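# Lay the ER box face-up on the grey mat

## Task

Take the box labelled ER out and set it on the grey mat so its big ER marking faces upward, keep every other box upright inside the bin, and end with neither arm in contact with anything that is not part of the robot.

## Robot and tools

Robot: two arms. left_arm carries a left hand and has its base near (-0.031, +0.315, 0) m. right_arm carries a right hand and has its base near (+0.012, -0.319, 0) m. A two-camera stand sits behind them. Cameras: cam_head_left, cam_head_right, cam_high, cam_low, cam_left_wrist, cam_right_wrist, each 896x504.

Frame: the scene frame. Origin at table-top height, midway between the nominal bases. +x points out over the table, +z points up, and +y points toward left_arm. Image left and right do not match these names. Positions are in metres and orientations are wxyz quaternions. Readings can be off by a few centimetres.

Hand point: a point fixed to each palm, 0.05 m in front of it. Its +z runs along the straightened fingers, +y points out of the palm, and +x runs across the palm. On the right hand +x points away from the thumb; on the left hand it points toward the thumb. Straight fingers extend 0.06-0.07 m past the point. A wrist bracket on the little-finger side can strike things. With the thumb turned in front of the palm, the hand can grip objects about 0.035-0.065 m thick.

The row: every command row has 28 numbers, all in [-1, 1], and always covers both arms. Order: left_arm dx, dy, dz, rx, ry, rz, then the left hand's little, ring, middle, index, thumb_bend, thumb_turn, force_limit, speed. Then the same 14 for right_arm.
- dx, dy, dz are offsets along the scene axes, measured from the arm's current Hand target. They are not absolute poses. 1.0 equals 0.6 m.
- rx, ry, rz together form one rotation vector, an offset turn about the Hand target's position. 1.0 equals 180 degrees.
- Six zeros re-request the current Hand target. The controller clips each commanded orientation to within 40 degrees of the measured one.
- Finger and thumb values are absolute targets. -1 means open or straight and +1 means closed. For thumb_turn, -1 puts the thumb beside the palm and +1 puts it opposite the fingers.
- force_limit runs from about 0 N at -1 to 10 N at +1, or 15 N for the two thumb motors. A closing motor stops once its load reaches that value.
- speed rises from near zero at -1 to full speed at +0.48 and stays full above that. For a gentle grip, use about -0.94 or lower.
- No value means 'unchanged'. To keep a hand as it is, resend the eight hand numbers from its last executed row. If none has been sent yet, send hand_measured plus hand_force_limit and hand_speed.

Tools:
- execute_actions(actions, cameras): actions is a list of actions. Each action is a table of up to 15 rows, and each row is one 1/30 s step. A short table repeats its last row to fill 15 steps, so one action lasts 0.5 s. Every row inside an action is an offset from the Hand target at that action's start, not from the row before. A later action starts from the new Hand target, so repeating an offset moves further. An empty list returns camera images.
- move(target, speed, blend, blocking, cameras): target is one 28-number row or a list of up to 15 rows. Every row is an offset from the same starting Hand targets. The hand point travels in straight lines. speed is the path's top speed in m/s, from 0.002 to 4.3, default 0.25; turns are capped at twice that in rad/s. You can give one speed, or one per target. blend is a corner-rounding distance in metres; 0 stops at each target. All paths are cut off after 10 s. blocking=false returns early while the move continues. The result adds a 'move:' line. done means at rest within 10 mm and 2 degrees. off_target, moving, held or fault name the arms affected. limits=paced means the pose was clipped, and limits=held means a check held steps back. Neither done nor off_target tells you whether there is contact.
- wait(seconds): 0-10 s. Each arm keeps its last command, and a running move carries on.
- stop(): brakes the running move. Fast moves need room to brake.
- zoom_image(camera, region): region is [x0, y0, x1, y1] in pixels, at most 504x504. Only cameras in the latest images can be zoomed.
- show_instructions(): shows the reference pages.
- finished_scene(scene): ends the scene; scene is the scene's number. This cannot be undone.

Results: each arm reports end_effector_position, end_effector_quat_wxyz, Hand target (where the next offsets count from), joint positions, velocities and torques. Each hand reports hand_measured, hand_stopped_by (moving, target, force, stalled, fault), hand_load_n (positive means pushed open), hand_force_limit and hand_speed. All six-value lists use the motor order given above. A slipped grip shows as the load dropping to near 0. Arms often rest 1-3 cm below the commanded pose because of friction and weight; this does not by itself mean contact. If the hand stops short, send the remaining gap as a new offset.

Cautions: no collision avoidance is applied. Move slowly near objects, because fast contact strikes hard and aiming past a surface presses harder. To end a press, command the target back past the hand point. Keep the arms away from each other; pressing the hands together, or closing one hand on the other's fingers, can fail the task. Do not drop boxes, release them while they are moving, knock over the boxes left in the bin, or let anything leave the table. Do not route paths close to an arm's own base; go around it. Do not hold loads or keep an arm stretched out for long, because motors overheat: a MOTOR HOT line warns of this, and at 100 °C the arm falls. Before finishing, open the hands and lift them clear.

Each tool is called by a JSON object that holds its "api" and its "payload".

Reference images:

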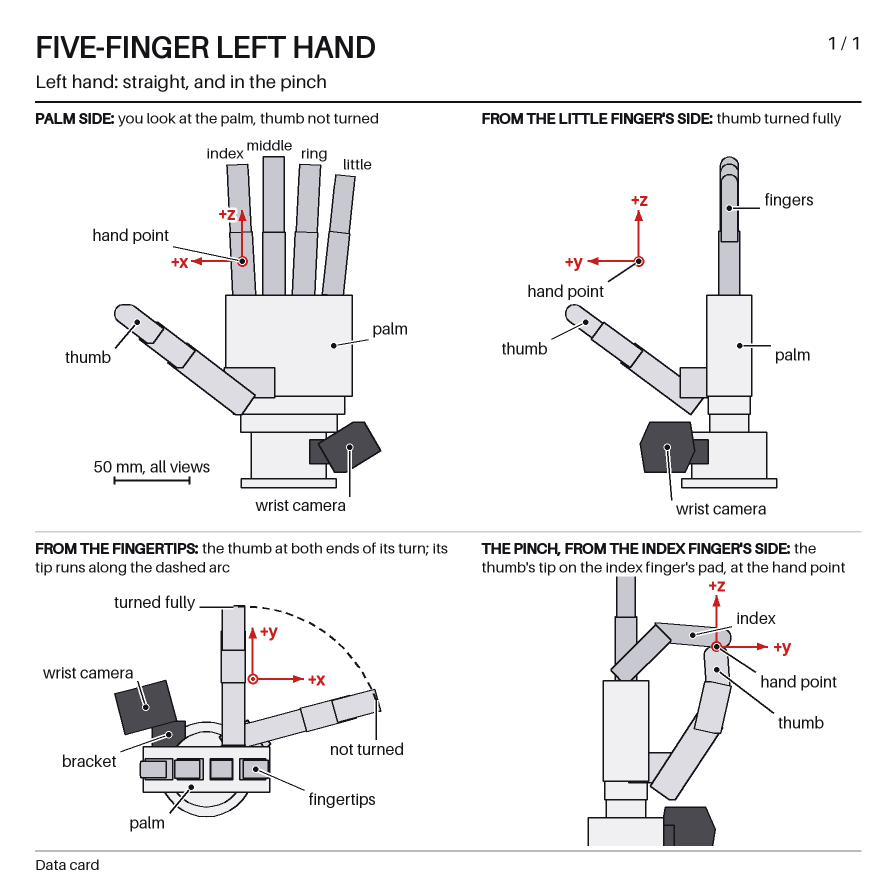

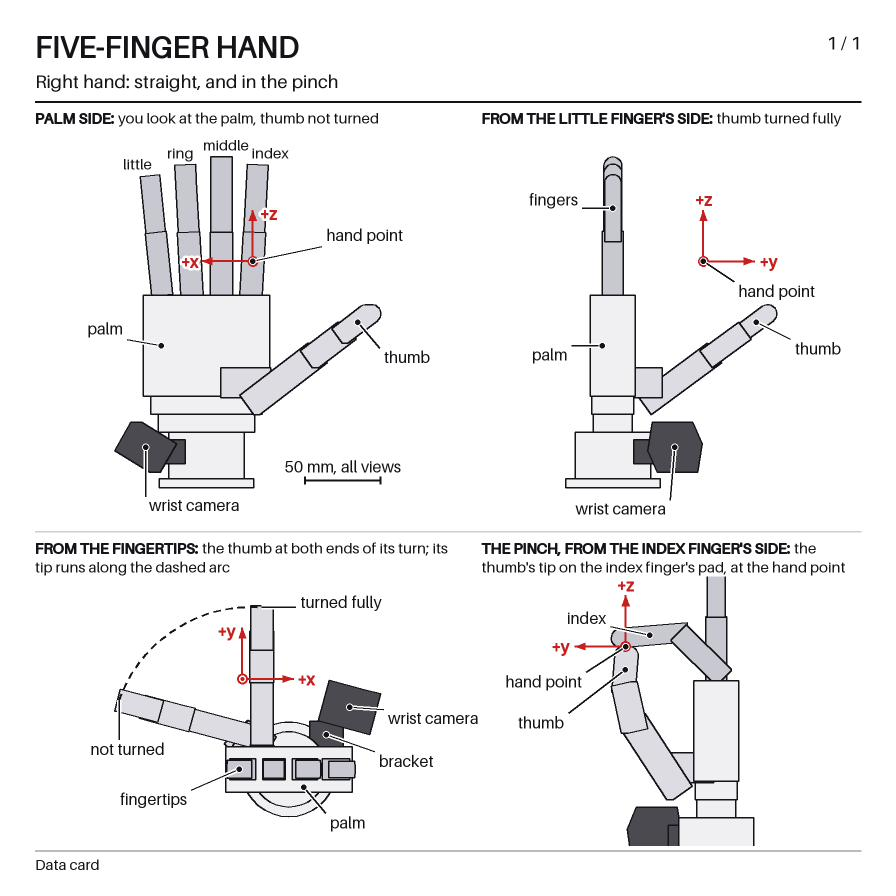

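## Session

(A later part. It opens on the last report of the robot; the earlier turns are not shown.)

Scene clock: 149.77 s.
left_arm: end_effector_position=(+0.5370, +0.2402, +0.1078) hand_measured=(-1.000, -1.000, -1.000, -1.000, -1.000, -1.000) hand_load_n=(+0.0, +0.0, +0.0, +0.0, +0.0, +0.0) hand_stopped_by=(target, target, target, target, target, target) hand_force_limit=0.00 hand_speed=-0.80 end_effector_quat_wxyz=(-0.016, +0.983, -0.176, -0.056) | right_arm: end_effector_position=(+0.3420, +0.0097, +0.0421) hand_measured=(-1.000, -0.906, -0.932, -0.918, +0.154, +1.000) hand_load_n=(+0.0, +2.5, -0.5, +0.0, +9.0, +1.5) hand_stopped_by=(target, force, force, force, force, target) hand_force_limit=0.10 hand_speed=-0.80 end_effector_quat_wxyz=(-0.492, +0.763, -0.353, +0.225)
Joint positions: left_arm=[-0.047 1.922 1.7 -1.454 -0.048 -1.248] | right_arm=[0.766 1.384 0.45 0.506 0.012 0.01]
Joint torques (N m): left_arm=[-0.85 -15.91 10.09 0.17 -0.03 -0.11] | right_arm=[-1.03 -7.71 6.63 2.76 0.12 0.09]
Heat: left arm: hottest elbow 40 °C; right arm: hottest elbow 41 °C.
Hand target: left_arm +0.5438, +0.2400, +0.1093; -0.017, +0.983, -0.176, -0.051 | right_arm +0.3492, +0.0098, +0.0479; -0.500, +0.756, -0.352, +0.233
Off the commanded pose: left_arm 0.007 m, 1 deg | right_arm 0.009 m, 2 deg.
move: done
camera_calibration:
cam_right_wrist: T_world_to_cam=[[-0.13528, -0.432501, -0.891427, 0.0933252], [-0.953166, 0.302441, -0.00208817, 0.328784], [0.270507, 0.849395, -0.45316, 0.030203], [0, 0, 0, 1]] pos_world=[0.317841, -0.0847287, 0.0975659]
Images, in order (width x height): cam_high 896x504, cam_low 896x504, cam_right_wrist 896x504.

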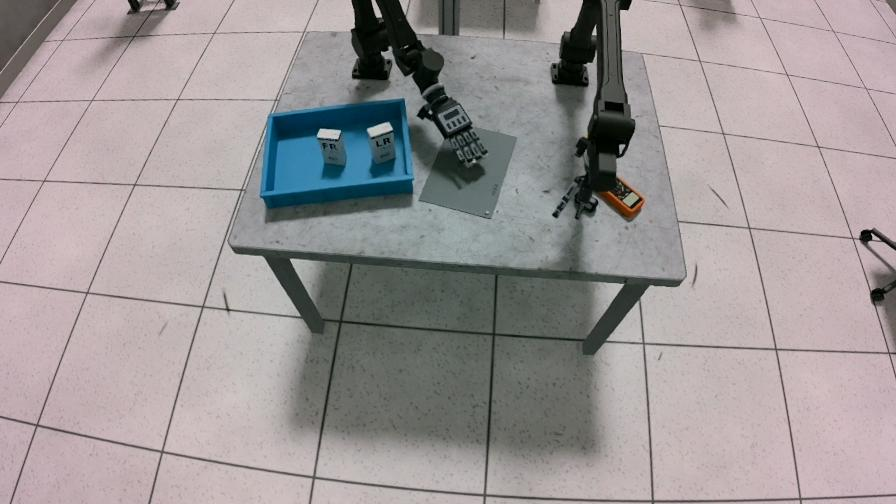

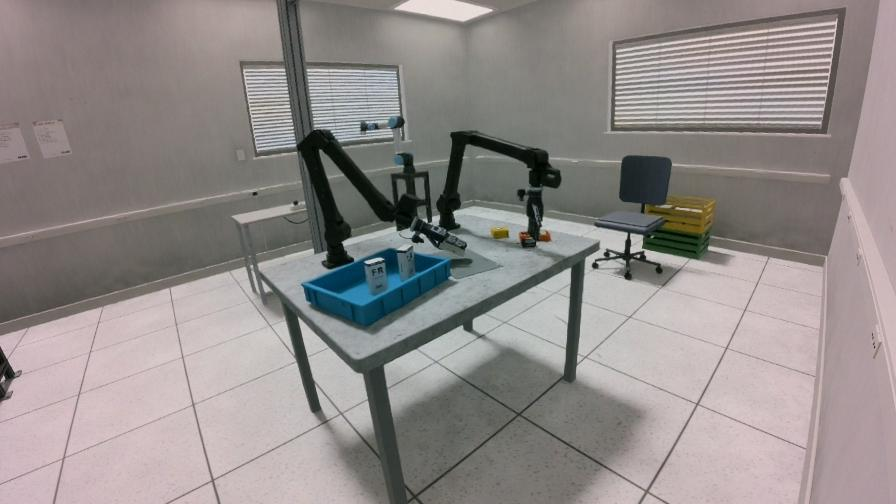

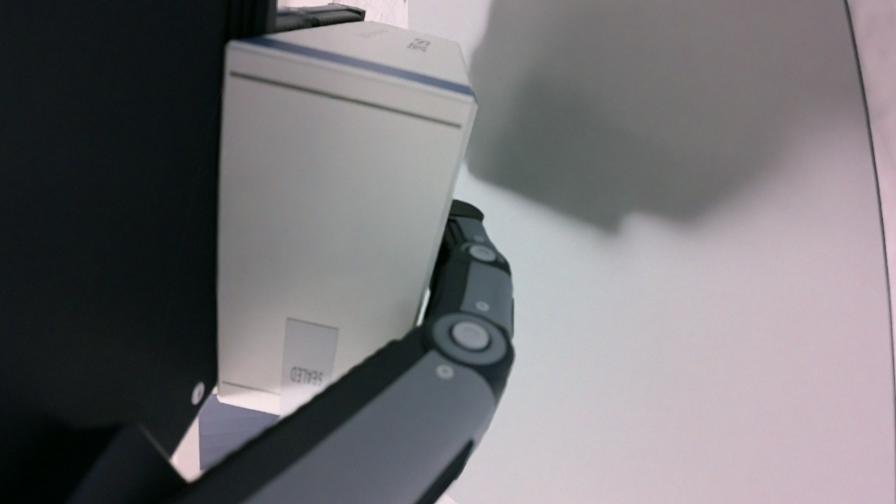

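{"api": "move", "payload": {"target": [[0,0,0,0,0,0,-1,-1,-1,-1,-1,-1,0,-0.8, 0.037,0.047,0,0,0,0,-1,-0.7,-0.7,-0.7,0.75,1,0.1,-0.8]], "speed": 0.1, "cameras": ["cam_right_wrist","cam_low","cam_high","cam_head_left","cam_head_right"]}}

{"api": "zoom_image", "payload": {"camera": "cam_low", "region": [380, 180, 540, 300]}}

{"api": "zoom_image", "payload": {"camera": "cam_high", "region": [400, 60, 540, 220]}}

{"api": "zoom_image", "payload": {"camera": "cam_head_left", "region": [400, 230, 560, 370]}}

Scene clock: 154.27 s.
left_arm: end_effector_position=(+0.5370, +0.2402, +0.1078) hand_measured=(-1.000, -1.000, -1.000, -1.000, -1.000, -1.000) hand_load_n=(+0.0, +0.0, +0.0, +0.0, +0.0, +0.0) hand_stopped_by=(target, target, target, target, target, target) hand_force_limit=0.00 hand_speed=-0.80 end_effector_quat_wxyz=(-0.016, +0.983, -0.176, -0.056) | right_arm: end_effector_position=(+0.3569, +0.0194, +0.0308) hand_measured=(-1.000, -0.906, -0.932, -0.918, +0.154, +1.000) hand_load_n=(+0.0, +2.5, -0.5, +0.0, +9.5, +1.5) hand_stopped_by=(target, force, force, force, force, target) hand_force_limit=0.10 hand_speed=-0.80 end_effector_quat_wxyz=(-0.480, +0.767, -0.359, +0.227)
Joint positions: left_arm=[-0.047 1.922 1.7 -1.454 -0.048 -1.248] | right_arm=[0.767 1.458 0.501 0.506 0.029 0.01]
Joint torques (N m): left_arm=[-0.85 -15.91 10.07 0.17 -0.04 -0.11] | right_arm=[0.32 -8.06 9.36 2.4 0.16 0.16]
Heat: left arm: hottest elbow 40 °C; right arm: hottest elbow 41 °C.
Hand target: left_arm +0.5438, +0.2400, +0.1093; -0.017, +0.983, -0.176, -0.051 | right_arm +0.3714, +0.0380, +0.0479; -0.500, +0.756, -0.352, +0.233
Off the commanded pose: left_arm 0.007 m, 1 deg | right_arm 0.029 m, 3 deg.
move: off_target (right_arm)
camera_calibration:
cam_right_wrist: T_world_to_cam=[[-0.152514, -0.448894, -0.880474, 0.0957164], [-0.948948, 0.315413, 0.003567, 0.338057], [0.276112, 0.836067, -0.474082, 0.0116959], [0, 0, 0, 1]] pos_world=[0.332167, -0.0734398, 0.0886147]
Images, in order (width x height): cam_head_left 896x504, cam_head_right 896x504, cam_high 896x504, cam_low 896x504, cam_right_wrist 896x504.

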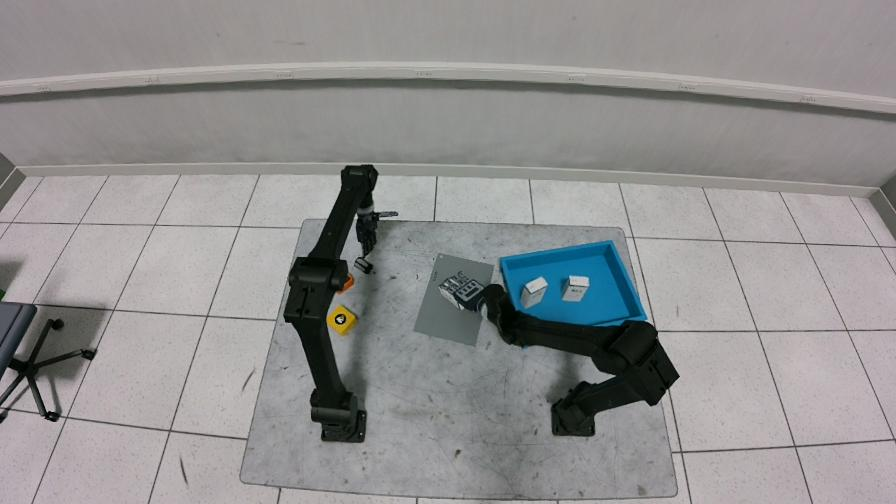

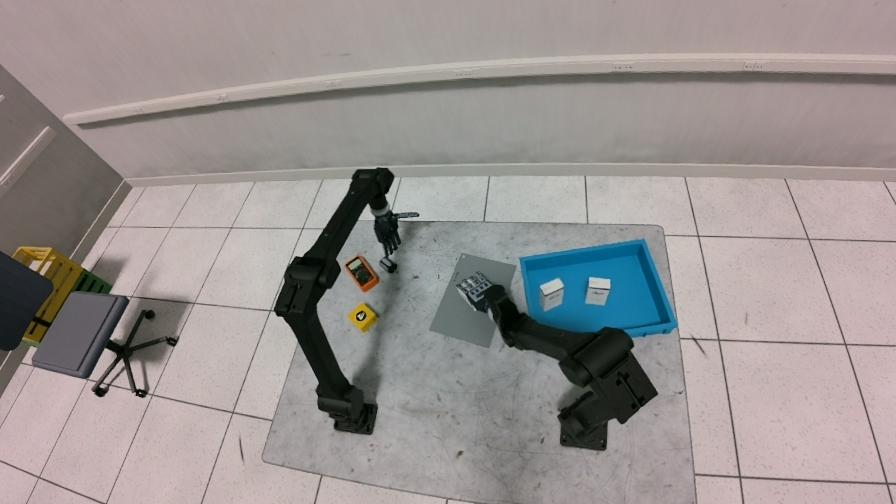

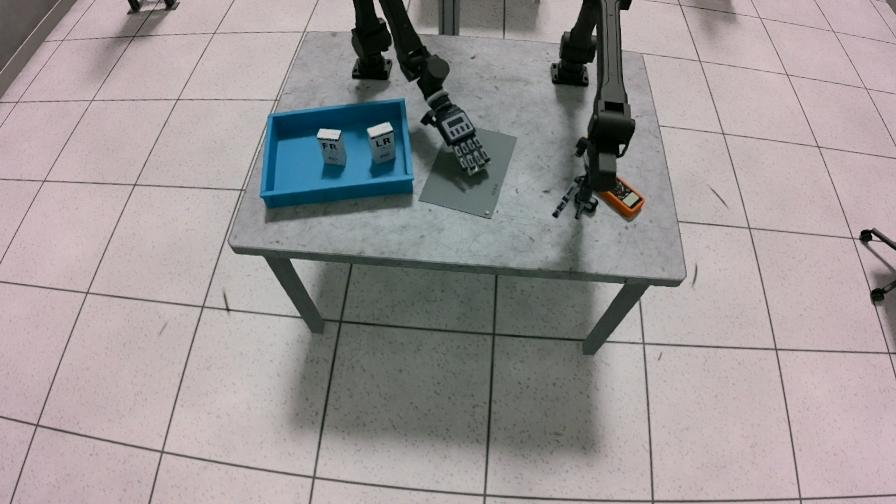

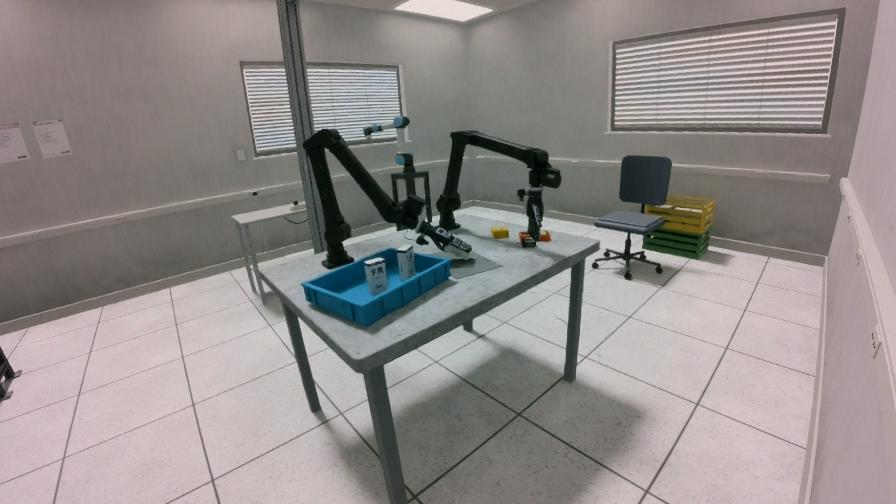

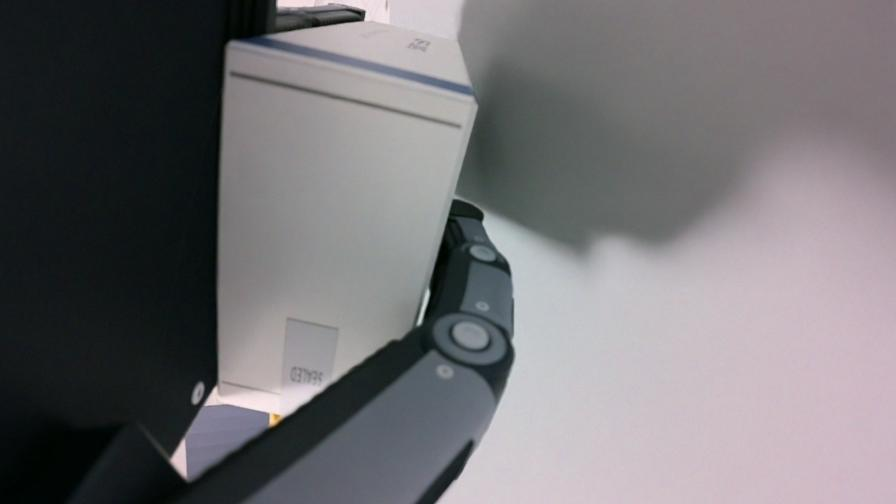

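Scaled by 3.150 from the camera's 896x504 image, which has a finer 1280x720 frame.

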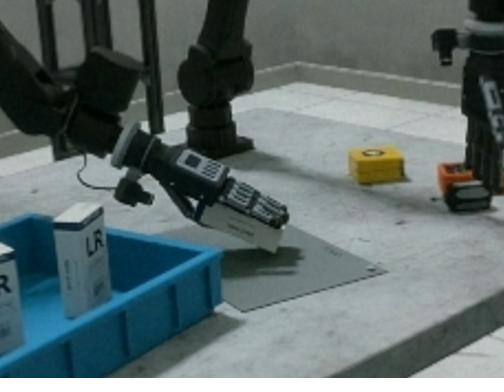

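Scaled by 3.150 from the camera's 896x504 image, which has a finer 1280x720 frame.

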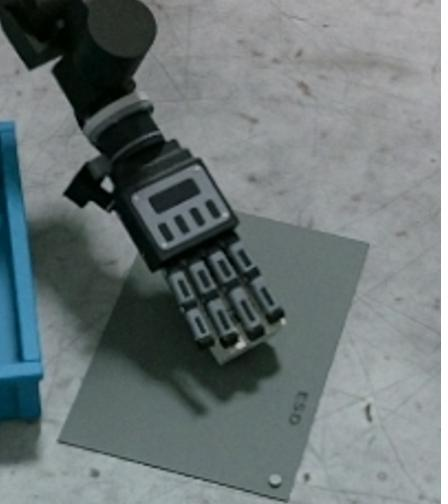

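Scaled by 3.150 from the camera's 896x504 image, which has a finer 1280x720 frame.

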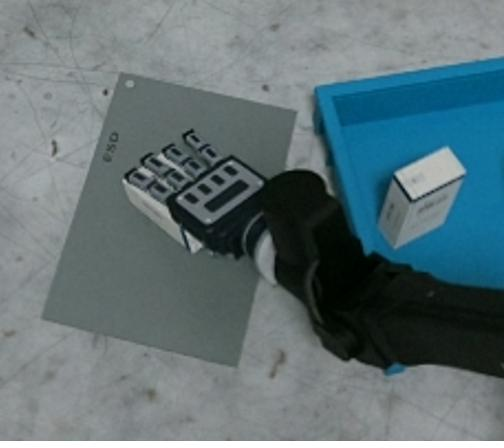

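{"api": "move", "payload": {"target": [[0,0,0,0,0,0,-1,-1,-1,-1,-1,-1,0,-0.8, -0.019,-0.012,-0.0298,0,0,0,-1,-0.7,-0.7,-0.7,0.75,1,0.1,-0.8]], "speed": 0.05, "cameras": ["cam_right_wrist","cam_low","cam_high"]}}

{"api": "zoom_image", "payload": {"camera": "cam_low", "region": [400, 210, 500, 280]}}

Scene clock: 156.80 s.
left_arm: end_effector_position=(+0.5370, +0.2402, +0.1078) hand_measured=(-1.000, -1.000, -1.000, -1.000, -1.000, -1.000) hand_load_n=(+0.0, +0.0, +0.0, +0.0, +0.0, +0.0) hand_stopped_by=(target, target, target, target, target, target) hand_force_limit=0.00 hand_speed=-0.80 end_effector_quat_wxyz=(-0.016, +0.983, -0.176, -0.056) | right_arm: end_effector_position=(+0.3618, +0.0266, +0.0300) hand_measured=(-1.000, -0.906, -0.932, -0.918, +0.154, +1.000) hand_load_n=(-0.5, +2.5, +0.0, +0.0, +9.5, +1.5) hand_stopped_by=(target, force, force, force, force, target) hand_force_limit=0.10 hand_speed=-0.80 end_effector_quat_wxyz=(-0.494, +0.759, -0.354, +0.234)
Joint positions: left_arm=[-0.047 1.922 1.7 -1.454 -0.048 -1.248] | right_arm=[0.774 1.493 0.501 0.578 0.035 0.01]
Joint torques (N m): left_arm=[-0.85 -15.91 10.07 0.16 -0.04 -0.11] | right_arm=[0.38 -8.35 5.81 2.7 0.16 0.18]
Heat: left arm: hottest elbow 40 °C; right arm: hottest elbow 41 °C.
Hand target: left_arm +0.5438, +0.2400, +0.1093; -0.017, +0.983, -0.176, -0.051 | right_arm +0.3600, +0.0309, +0.0301; -0.500, +0.756, -0.352, +0.233
Off the commanded pose: left_arm 0.007 m, 1 deg | right_arm 0.005 m, 1 deg.
move: done
camera_calibration:
cam_right_wrist: T_world_to_cam=[[-0.126364, -0.429506, -0.894179, 0.0893764], [-0.94918, 0.314283, -0.0168242, 0.341186], [0.288251, 0.846612, -0.447392, -0.00156132], [0, 0, 0, 1]] pos_world=[0.335591, -0.0675194, 0.0849602]
Images, in order (width x height): cam_high 896x504, cam_low 896x504, cam_right_wrist 896x504.

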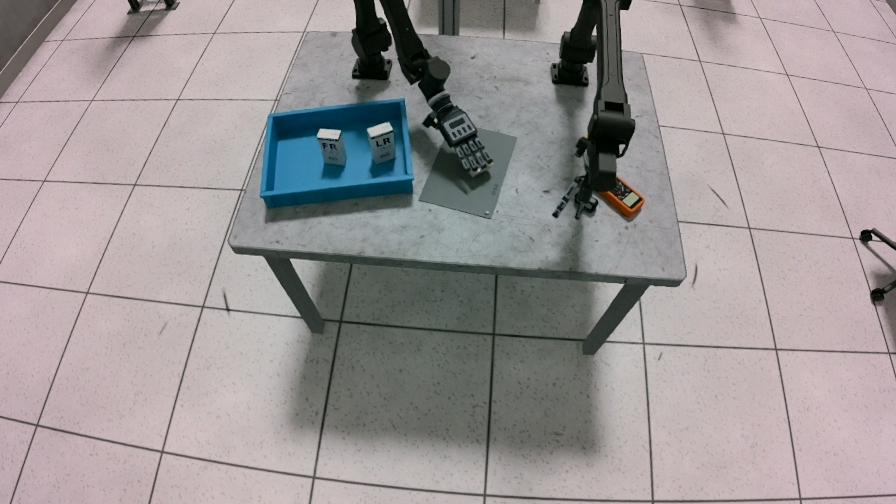

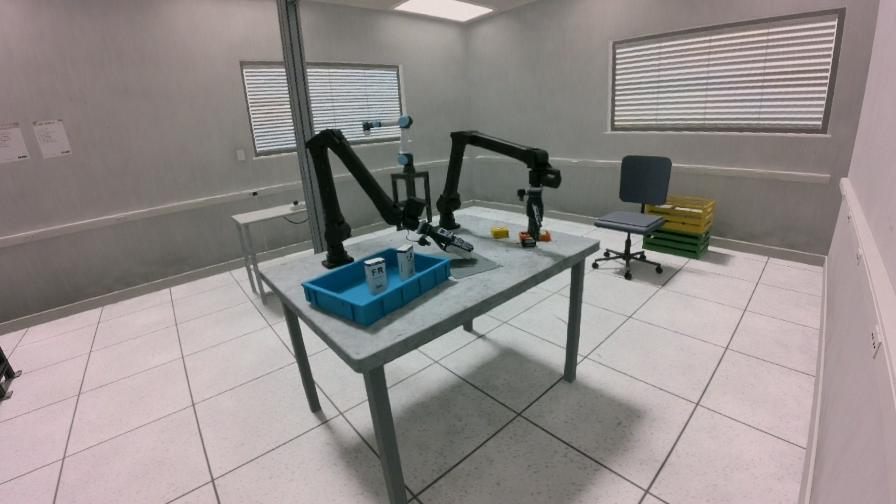

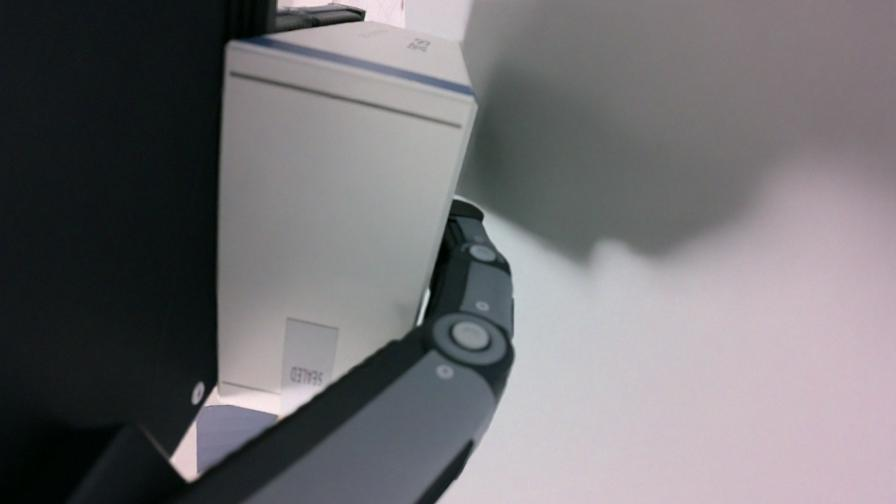

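Scaled by 5.040 from the camera's 896x504 image, which has a finer 1280x720 frame.

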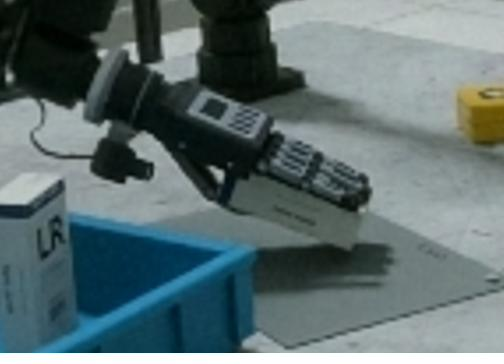

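{"api": "move", "payload": {"target": [[0,0,0,0,0,0,-1,-1,-1,-1,-1,-1,0,-0.8, 0,0,-0.018,0,0,0,-1,-0.7,-0.7,-0.7,0.75,1,0.1,-0.8]], "speed": 0.04, "cameras": ["cam_right_wrist","cam_low"]}}

{"api": "zoom_image", "payload": {"camera": "cam_low", "region": [400, 210, 500, 280]}}

Scene clock: 158.40 s.
left_arm: end_effector_position=(+0.5370, +0.2402, +0.1078) hand_measured=(-1.000, -1.000, -1.000, -1.000, -1.000, -1.000) hand_load_n=(+0.0, +0.0, +0.0, +0.0, +0.0, +0.0) hand_stopped_by=(target, target, target, target, target, target) hand_force_limit=0.00 hand_speed=-0.80 end_effector_quat_wxyz=(-0.016, +0.983, -0.176, -0.056) | right_arm: end_effector_position=(+0.3611, +0.0259, +0.0180) hand_measured=(-1.000, -0.906, -0.932, -0.918, +0.154, +1.000) hand_load_n=(+0.0, +2.5, +0.0, +0.0, +9.5, +1.5) hand_stopped_by=(target, force, force, force, force, target) hand_force_limit=0.10 hand_speed=-0.80 end_effector_quat_wxyz=(-0.493, +0.759, -0.355, +0.233)
Joint positions: left_arm=[-0.047 1.922 1.7 -1.454 -0.048 -1.248] | right_arm=[0.774 1.532 0.492 0.623 0.035 0.01]
Joint torques (N m): left_arm=[-0.85 -15.91 10.09 0.17 -0.04 -0.11] | right_arm=[0.38 -8.59 5.68 2.71 0.16 0.18]
Heat: left arm: hottest elbow 40 °C; right arm: hottest elbow 40 °C.
Hand target: left_arm +0.5438, +0.2400, +0.1093; -0.017, +0.983, -0.176, -0.051 | right_arm +0.3600, +0.0308, +0.0193; -0.500, +0.756, -0.352, +0.233
Off the commanded pose: left_arm 0.007 m, 1 deg | right_arm 0.005 m, 1 deg.
move: done
camera_calibration:
cam_right_wrist: T_world_to_cam=[[-0.128188, -0.431086, -0.893159, 0.0789492], [-0.949095, 0.314602, -0.0156278, 0.34045], [0.287727, 0.845689, -0.449469, -0.00573689], [0, 0, 0, 1]] pos_world=[0.334891, -0.0682209, 0.0732561]
Images, in order (width x height): cam_low 896x504, cam_right_wrist 896x504.

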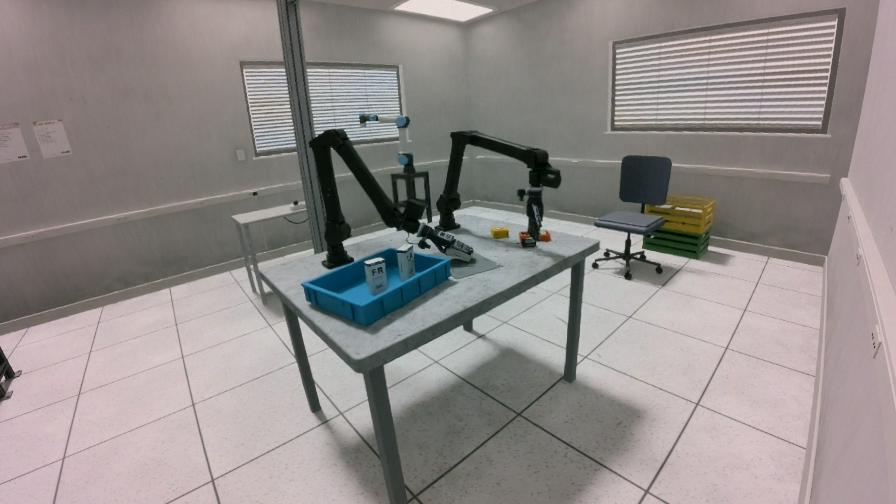

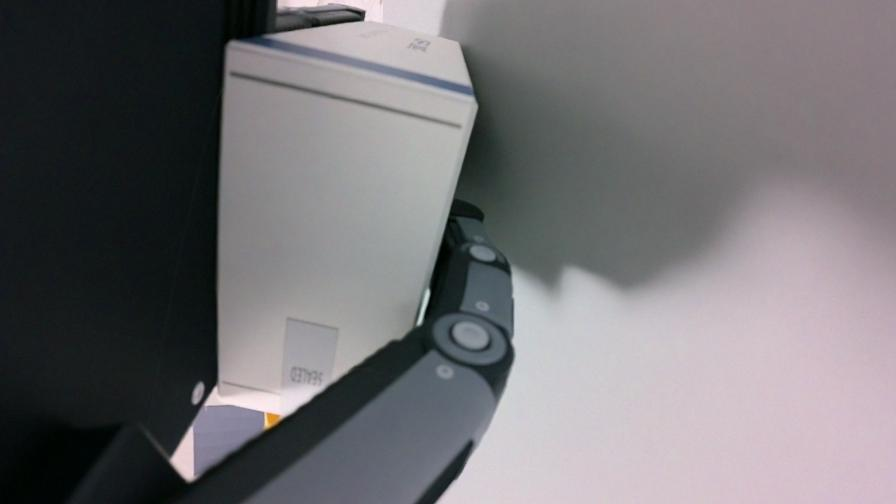

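Scaled by 5.040 from the camera's 896x504 image, which has a finer 1280x720 frame.

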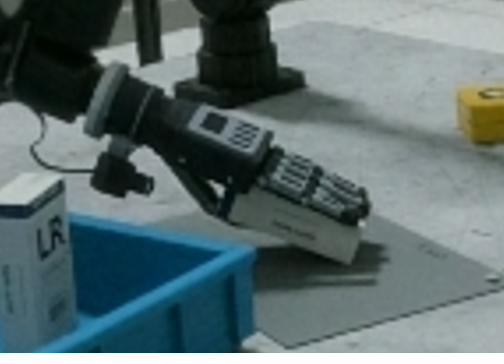

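{"api": "move", "payload": {"target": [[0,0,0,0,0,0,-1,-1,-1,-1,-1,-1,0,-0.8, 0,0,-0.0133,0,0,0,-1,-0.7,-0.7,-0.7,0.75,1,0.1,-0.8]], "speed": 0.03, "cameras": ["cam_right_wrist","cam_low"]}}

{"api": "zoom_image", "payload": {"camera": "cam_low", "region": [400, 210, 500, 280]}}

Scene clock: 159.70 s.
left_arm: end_effector_position=(+0.5370, +0.2402, +0.1078) hand_measured=(-1.000, -1.000, -1.000, -1.000, -1.000, -1.000) hand_load_n=(+0.0, +0.0, +0.0, +0.0, -0.5, +0.0) hand_stopped_by=(target, target, target, target, target, target) hand_force_limit=0.00 hand_speed=-0.80 end_effector_quat_wxyz=(-0.016, +0.983, -0.176, -0.056) | right_arm: end_effector_position=(+0.3637, +0.0283, +0.0159) hand_measured=(-1.000, -0.906, -0.932, -0.918, +0.154, +1.000) hand_load_n=(+0.0, +3.0, +0.0, +0.0, +9.0, +1.5) hand_stopped_by=(target, force, force, force, force, target) hand_force_limit=0.10 hand_speed=-0.80 end_effector_quat_wxyz=(-0.499, +0.756, -0.353, +0.236)
Joint positions: left_arm=[-0.047 1.922 1.7 -1.454 -0.048 -1.248] | right_arm=[0.774 1.555 0.492 0.66 0.035 0.01]
Joint torques (N m): left_arm=[-0.79 -15.97 10.07 0.17 -0.04 -0.11] | right_arm=[0.32 -8.12 5.24 2.52 0.15 0.18]
Heat: left arm: hottest elbow 40 °C; right arm: hottest elbow 40 °C.
Hand target: left_arm +0.5438, +0.2400, +0.1093; -0.017, +0.983, -0.176, -0.051 | right_arm +0.3600, +0.0308, +0.0112; -0.500, +0.756, -0.352, +0.233
Off the commanded pose: left_arm 0.007 m, 1 deg | right_arm 0.006 m, 0 deg.
move: done
camera_calibration:
cam_right_wrist: T_world_to_cam=[[-0.118054, -0.421993, -0.89888, 0.074524], [-0.948873, 0.314808, -0.0231713, 0.342263], [0.292753, 0.850187, -0.437582, -0.011747], [0, 0, 0, 1]] pos_world=[0.337001, -0.0663114, 0.0697785]
Images, in order (width x height): cam_low 896x504, cam_right_wrist 896x504.

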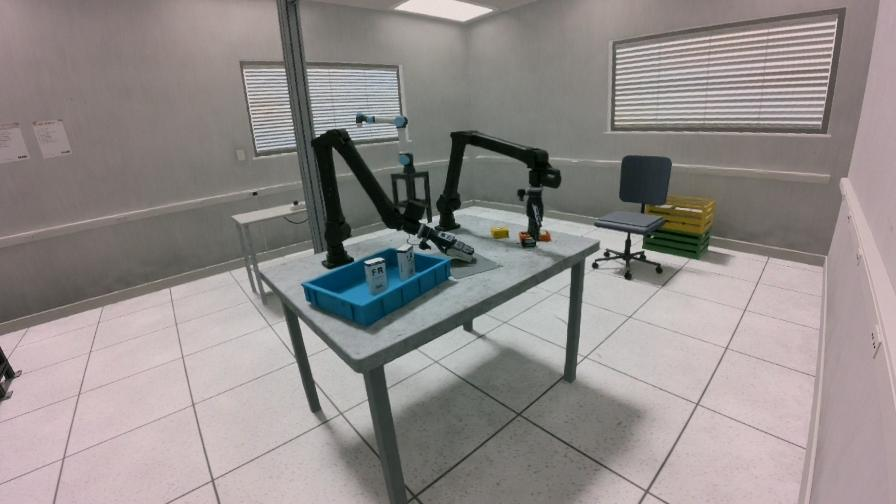

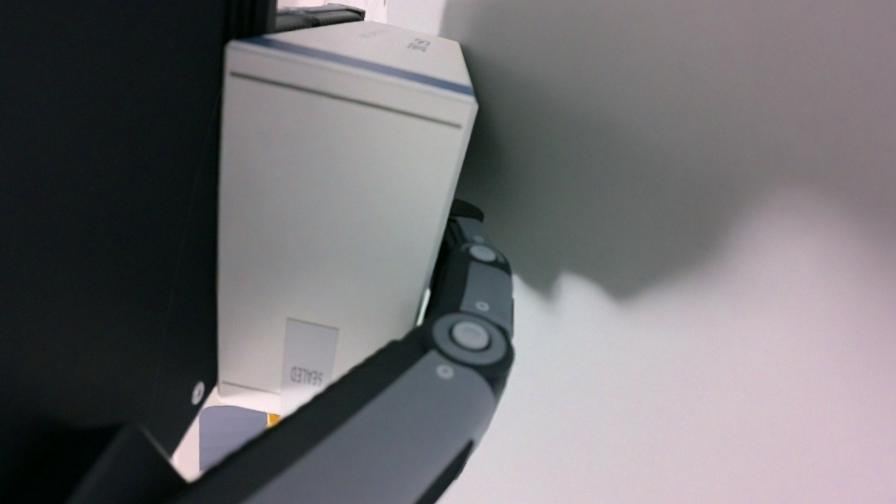

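Scaled by 5.040 from the camera's 896x504 image, which has a finer 1280x720 frame.

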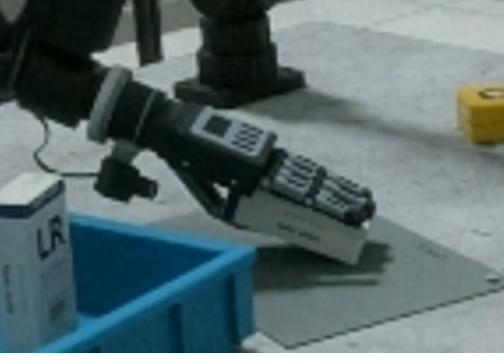

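{"api": "move", "payload": {"target": [[0,0,0,0,0,0,-1,-1,-1,-1,-1,-1,0,-0.8, 0,0,-0.0067,0.0150,-0.0179,0,-1,-0.7,-0.7,-0.7,0.75,1,0.1,-0.8]], "speed": 0.04, "cameras": ["cam_right_wrist","cam_low"]}}

{"api": "zoom_image", "payload": {"camera": "cam_low", "region": [400, 210, 500, 280]}}

Scene clock: 161.97 s.
left_arm: end_effector_position=(+0.5370, +0.2402, +0.1078) hand_measured=(-1.000, -1.000, -1.000, -1.000, -1.000, -1.000) hand_load_n=(+0.0, +0.0, +0.0, +0.0, -0.5, +0.0) hand_stopped_by=(target, target, target, target, target, target) hand_force_limit=0.00 hand_speed=-0.80 end_effector_quat_wxyz=(-0.016, +0.983, -0.176, -0.056) | right_arm: end_effector_position=(+0.3628, +0.0277, +0.0102) hand_measured=(-1.000, -0.906, -0.932, -0.918, +0.154, +1.000) hand_load_n=(+0.0, +3.0, +0.0, +0.0, +9.0, +1.0) hand_stopped_by=(target, force, force, force, force, target) hand_force_limit=0.10 hand_speed=-0.80 end_effector_quat_wxyz=(-0.525, +0.737, -0.346, +0.248)
Joint positions: left_arm=[-0.047 1.922 1.7 -1.454 -0.048 -1.248] | right_arm=[0.775 1.616 0.451 0.832 0.037 0.01]
Joint torques (N m): left_arm=[-0.85 -15.97 10.09 0.16 -0.04 -0.11] | right_arm=[0.38 -8.23 4.77 2.58 0.16 0.16]
Heat: left arm: hottest elbow 40 °C; right arm: hottest elbow 40 °C.
Hand target: left_arm +0.5438, +0.2400, +0.1093; -0.017, +0.983, -0.176, -0.051 | right_arm +0.3599, +0.0307, +0.0071; -0.527, +0.737, -0.344, +0.246
Off the commanded pose: left_arm 0.007 m, 1 deg | right_arm 0.005 m, 0 deg.
move: done
camera_calibration:
cam_right_wrist: T_world_to_cam=[[-0.0705641, -0.379954, -0.92231, 0.0509571], [-0.946532, 0.317299, -0.0582973, 0.340902], [0.314799, 0.868882, -0.382029, -0.0224839], [0, 0, 0, 1]] pos_world=[0.333349, -0.069271, 0.0582824]
Images, in order (width x height): cam_low 896x504, cam_right_wrist 896x504.

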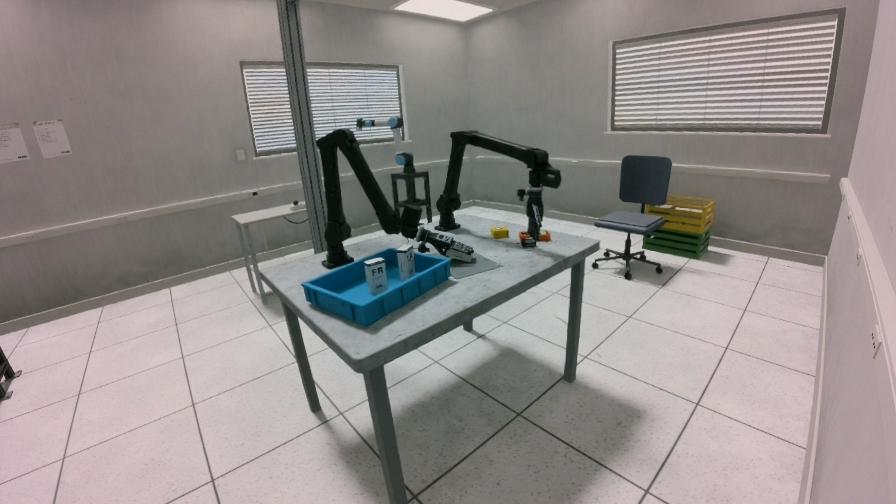

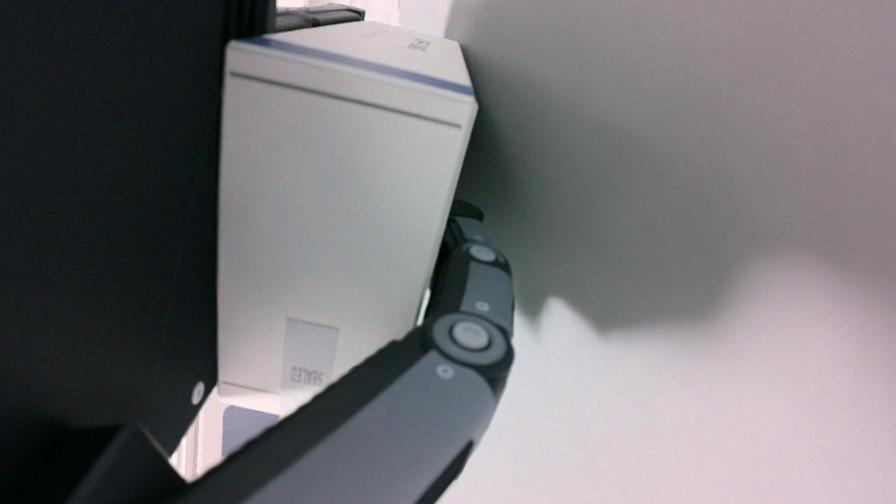

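Scaled by 5.040 from the camera's 896x504 image, which has a finer 1280x720 frame.

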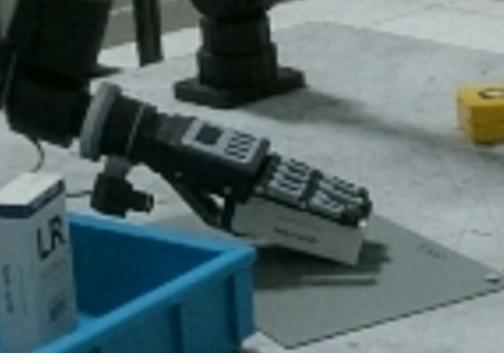

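{"api": "move", "payload": {"target": [[0,0,0,0,0,0,-1,-1,-1,-1,-1,-1,0,-0.8, 0,0,0.0,0,0,0,-1,-0.7,-0.7,-0.7,0.06,1,0.1,-0.8],[0,0,0,0,0,0,-1,-1,-1,-1,-1,-1,0,-0.8, 0,0,0.0715,0,0,0,-1,-0.7,-0.7,-0.7,0.06,1,0.1,-0.6]], "speed": 0.05, "cameras": ["cam_right_wrist","cam_low"]}}

{"api": "zoom_image", "payload": {"camera": "cam_low", "region": [400, 210, 500, 280]}}

Scene clock: 175.23 s.
left_arm: end_effector_position=(+0.5370, +0.2402, +0.1078) hand_measured=(-1.000, -1.000, -1.000, -1.000, -1.000, -1.000) hand_load_n=(+0.0, +0.0, +0.0, +0.0, +0.0, +0.0) hand_stopped_by=(target, target, target, target, target, target) hand_force_limit=0.00 hand_speed=-0.80 end_effector_quat_wxyz=(-0.016, +0.983, -0.176, -0.056) | right_arm: end_effector_position=(+0.3568, +0.0222, +0.0387) hand_measured=(-1.000, -0.906, -0.932, -0.918, +0.060, +1.000) hand_load_n=(+0.0, +0.0, +0.0, +0.0, +0.5, +0.0) hand_stopped_by=(target, force, force, force, target, target) hand_force_limit=0.10 hand_speed=-0.60 end_effector_quat_wxyz=(-0.518, +0.742, -0.348, +0.245)
Joint positions: left_arm=[-0.047 1.922 1.7 -1.454 -0.048 -1.248] | right_arm=[0.775 1.477 0.451 0.675 0.038 0.01]
Joint torques (N m): left_arm=[-0.91 -15.97 10.09 0.16 -0.04 -0.11] | right_arm=[0.32 -9.7 7.17 1.44 0.14 0.15]
Heat: left arm: hottest elbow 41 °C; right arm: hottest elbow 39 °C.
Hand target: left_arm +0.5438, +0.2400, +0.1093; -0.017, +0.983, -0.176, -0.051 | right_arm +0.3599, +0.0307, +0.0500; -0.527, +0.737, -0.344, +0.246
Off the commanded pose: left_arm 0.007 m, 1 deg | right_arm 0.015 m, 1 deg.
move: off_target (right_arm); target 2's new numbers were sent with right_arm's hand 0.014 m and 1 deg from that target
camera_calibration:
cam_right_wrist: T_world_to_cam=[[-0.082565, -0.390811, -0.91676, 0.0789861], [-0.947128, 0.316965, -0.0498212, 0.338415], [0.310052, 0.864176, -0.396319, -0.00256488], [0, 0, 0, 1]] pos_world=[0.327839, -0.0741806, 0.088255]
Images, in order (width x height): cam_low 896x504, cam_right_wrist 896x504.

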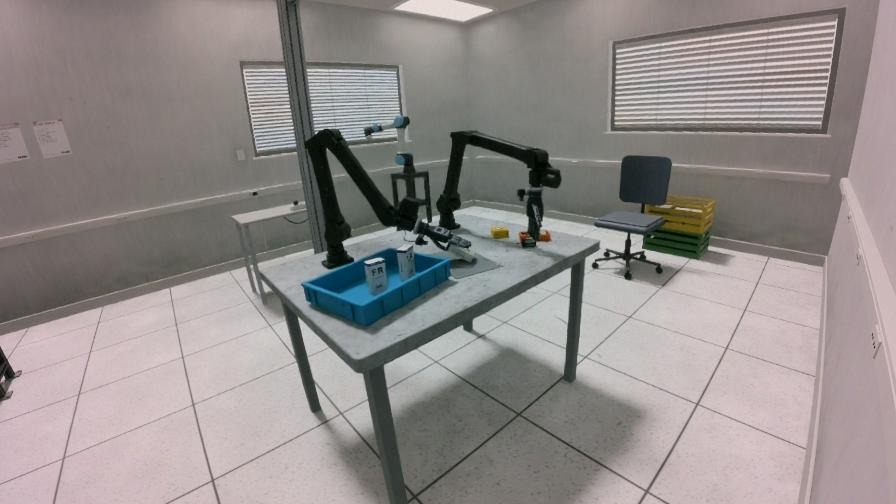

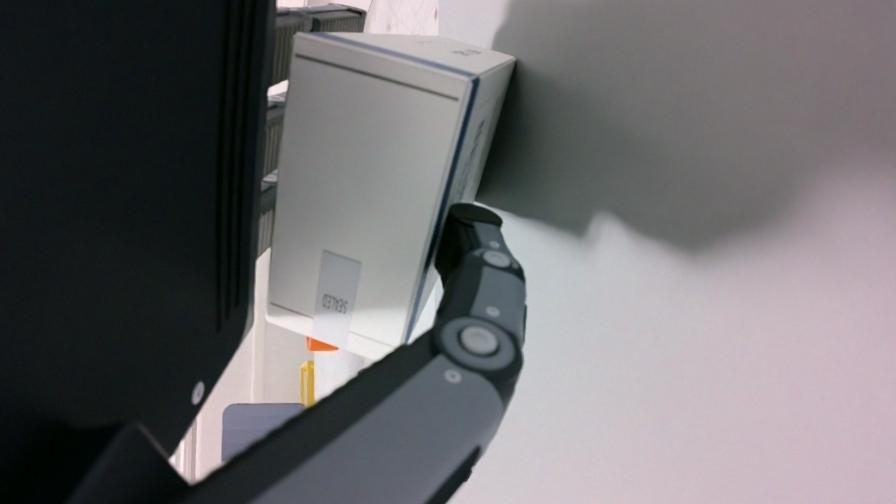

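Scaled by 5.040 from the camera's 896x504 image, which has a finer 1280x720 frame.

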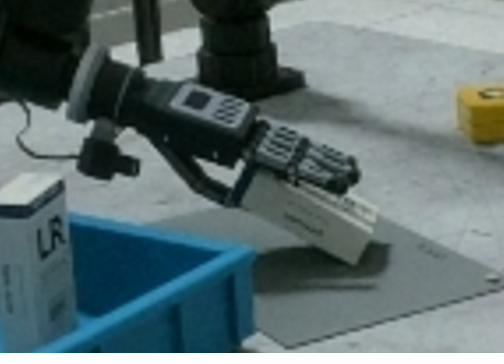

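{"api": "move", "payload": {"target": [[0,0,0,0,0,0,-1,-1,-1,-1,-1,-1,0,-0.8, 0,0,0.0,0,0,0,-1,-0.7,-0.7,-0.7,-0.5,1,0.1,-0.75]], "speed": 0.05, "cameras": ["cam_right_wrist","cam_low"]}}

{"api": "zoom_image", "payload": {"camera": "cam_low", "region": [400, 210, 500, 280]}}

Scene clock: 177.90 s.
left_arm: end_effector_position=(+0.5370, +0.2402, +0.1078) hand_measured=(-1.000, -1.000, -1.000, -1.000, -1.000, -1.000) hand_load_n=(+0.0, +0.0, +0.0, +0.0, +0.0, +0.0) hand_stopped_by=(target, target, target, target, target, target) hand_force_limit=0.00 hand_speed=-0.80 end_effector_quat_wxyz=(-0.016, +0.983, -0.176, -0.056) | right_arm: end_effector_position=(+0.3568, +0.0222, +0.0387) hand_measured=(-1.000, -0.906, -0.932, -0.918, -0.500, +1.000) hand_load_n=(+0.0, +0.0, +0.0, +0.0, +0.5, +0.0) hand_stopped_by=(target, force, force, force, target, target) hand_force_limit=0.10 hand_speed=-0.75 end_effector_quat_wxyz=(-0.518, +0.742, -0.348, +0.245)
Joint positions: left_arm=[-0.047 1.922 1.7 -1.454 -0.048 -1.248] | right_arm=[0.775 1.477 0.451 0.675 0.038 0.01]
Joint torques (N m): left_arm=[-0.79 -15.97 10.07 0.17 -0.04 -0.11] | right_arm=[0.32 -9.76 7.17 1.43 0.15 0.16]
Heat: left arm: hottest elbow 41 °C; right arm: hottest elbow 39 °C.
Hand target: left_arm +0.5438, +0.2400, +0.1093; -0.017, +0.983, -0.176, -0.051 | right_arm +0.3599, +0.0307, +0.0500; -0.527, +0.737, -0.344, +0.246
Off the commanded pose: left_arm 0.007 m, 1 deg | right_arm 0.014 m, 1 deg.
move: off_target (right_arm)
camera_calibration:
cam_right_wrist: T_world_to_cam=[[-0.082565, -0.390811, -0.91676, 0.0789861], [-0.947128, 0.316965, -0.0498212, 0.338415], [0.310052, 0.864176, -0.396319, -0.00256488], [0, 0, 0, 1]] pos_world=[0.327839, -0.0741806, 0.088255]
Images, in order (width x height): cam_low 896x504, cam_right_wrist 896x504.

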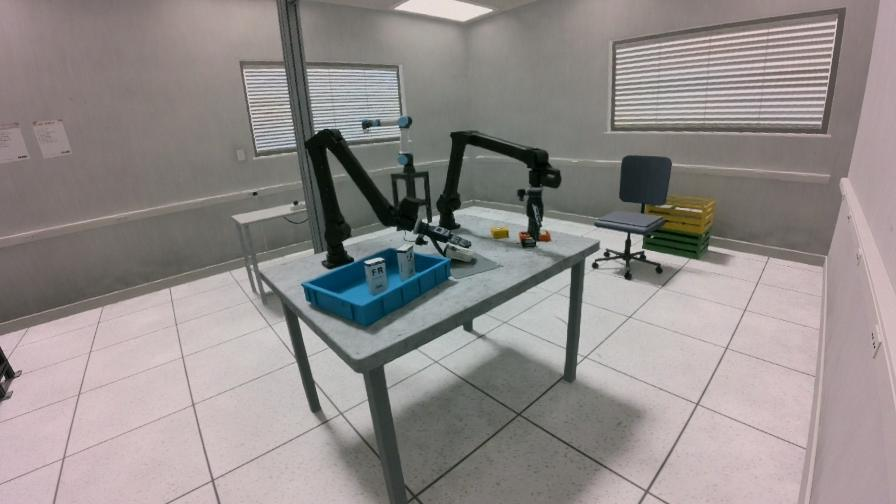

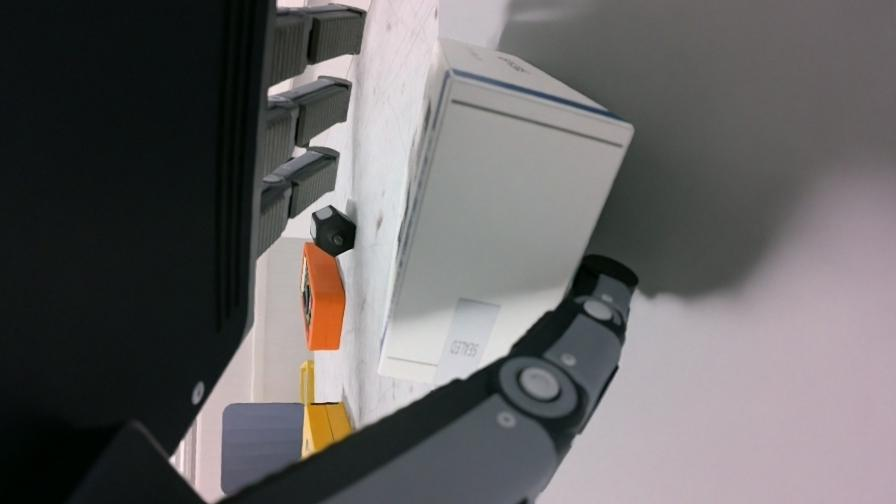

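Scaled by 5.040 from the camera's 896x504 image, which has a finer 1280x720 frame.

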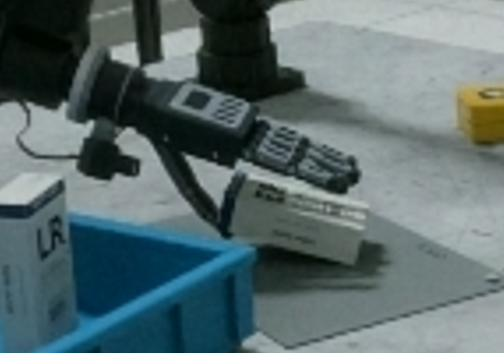

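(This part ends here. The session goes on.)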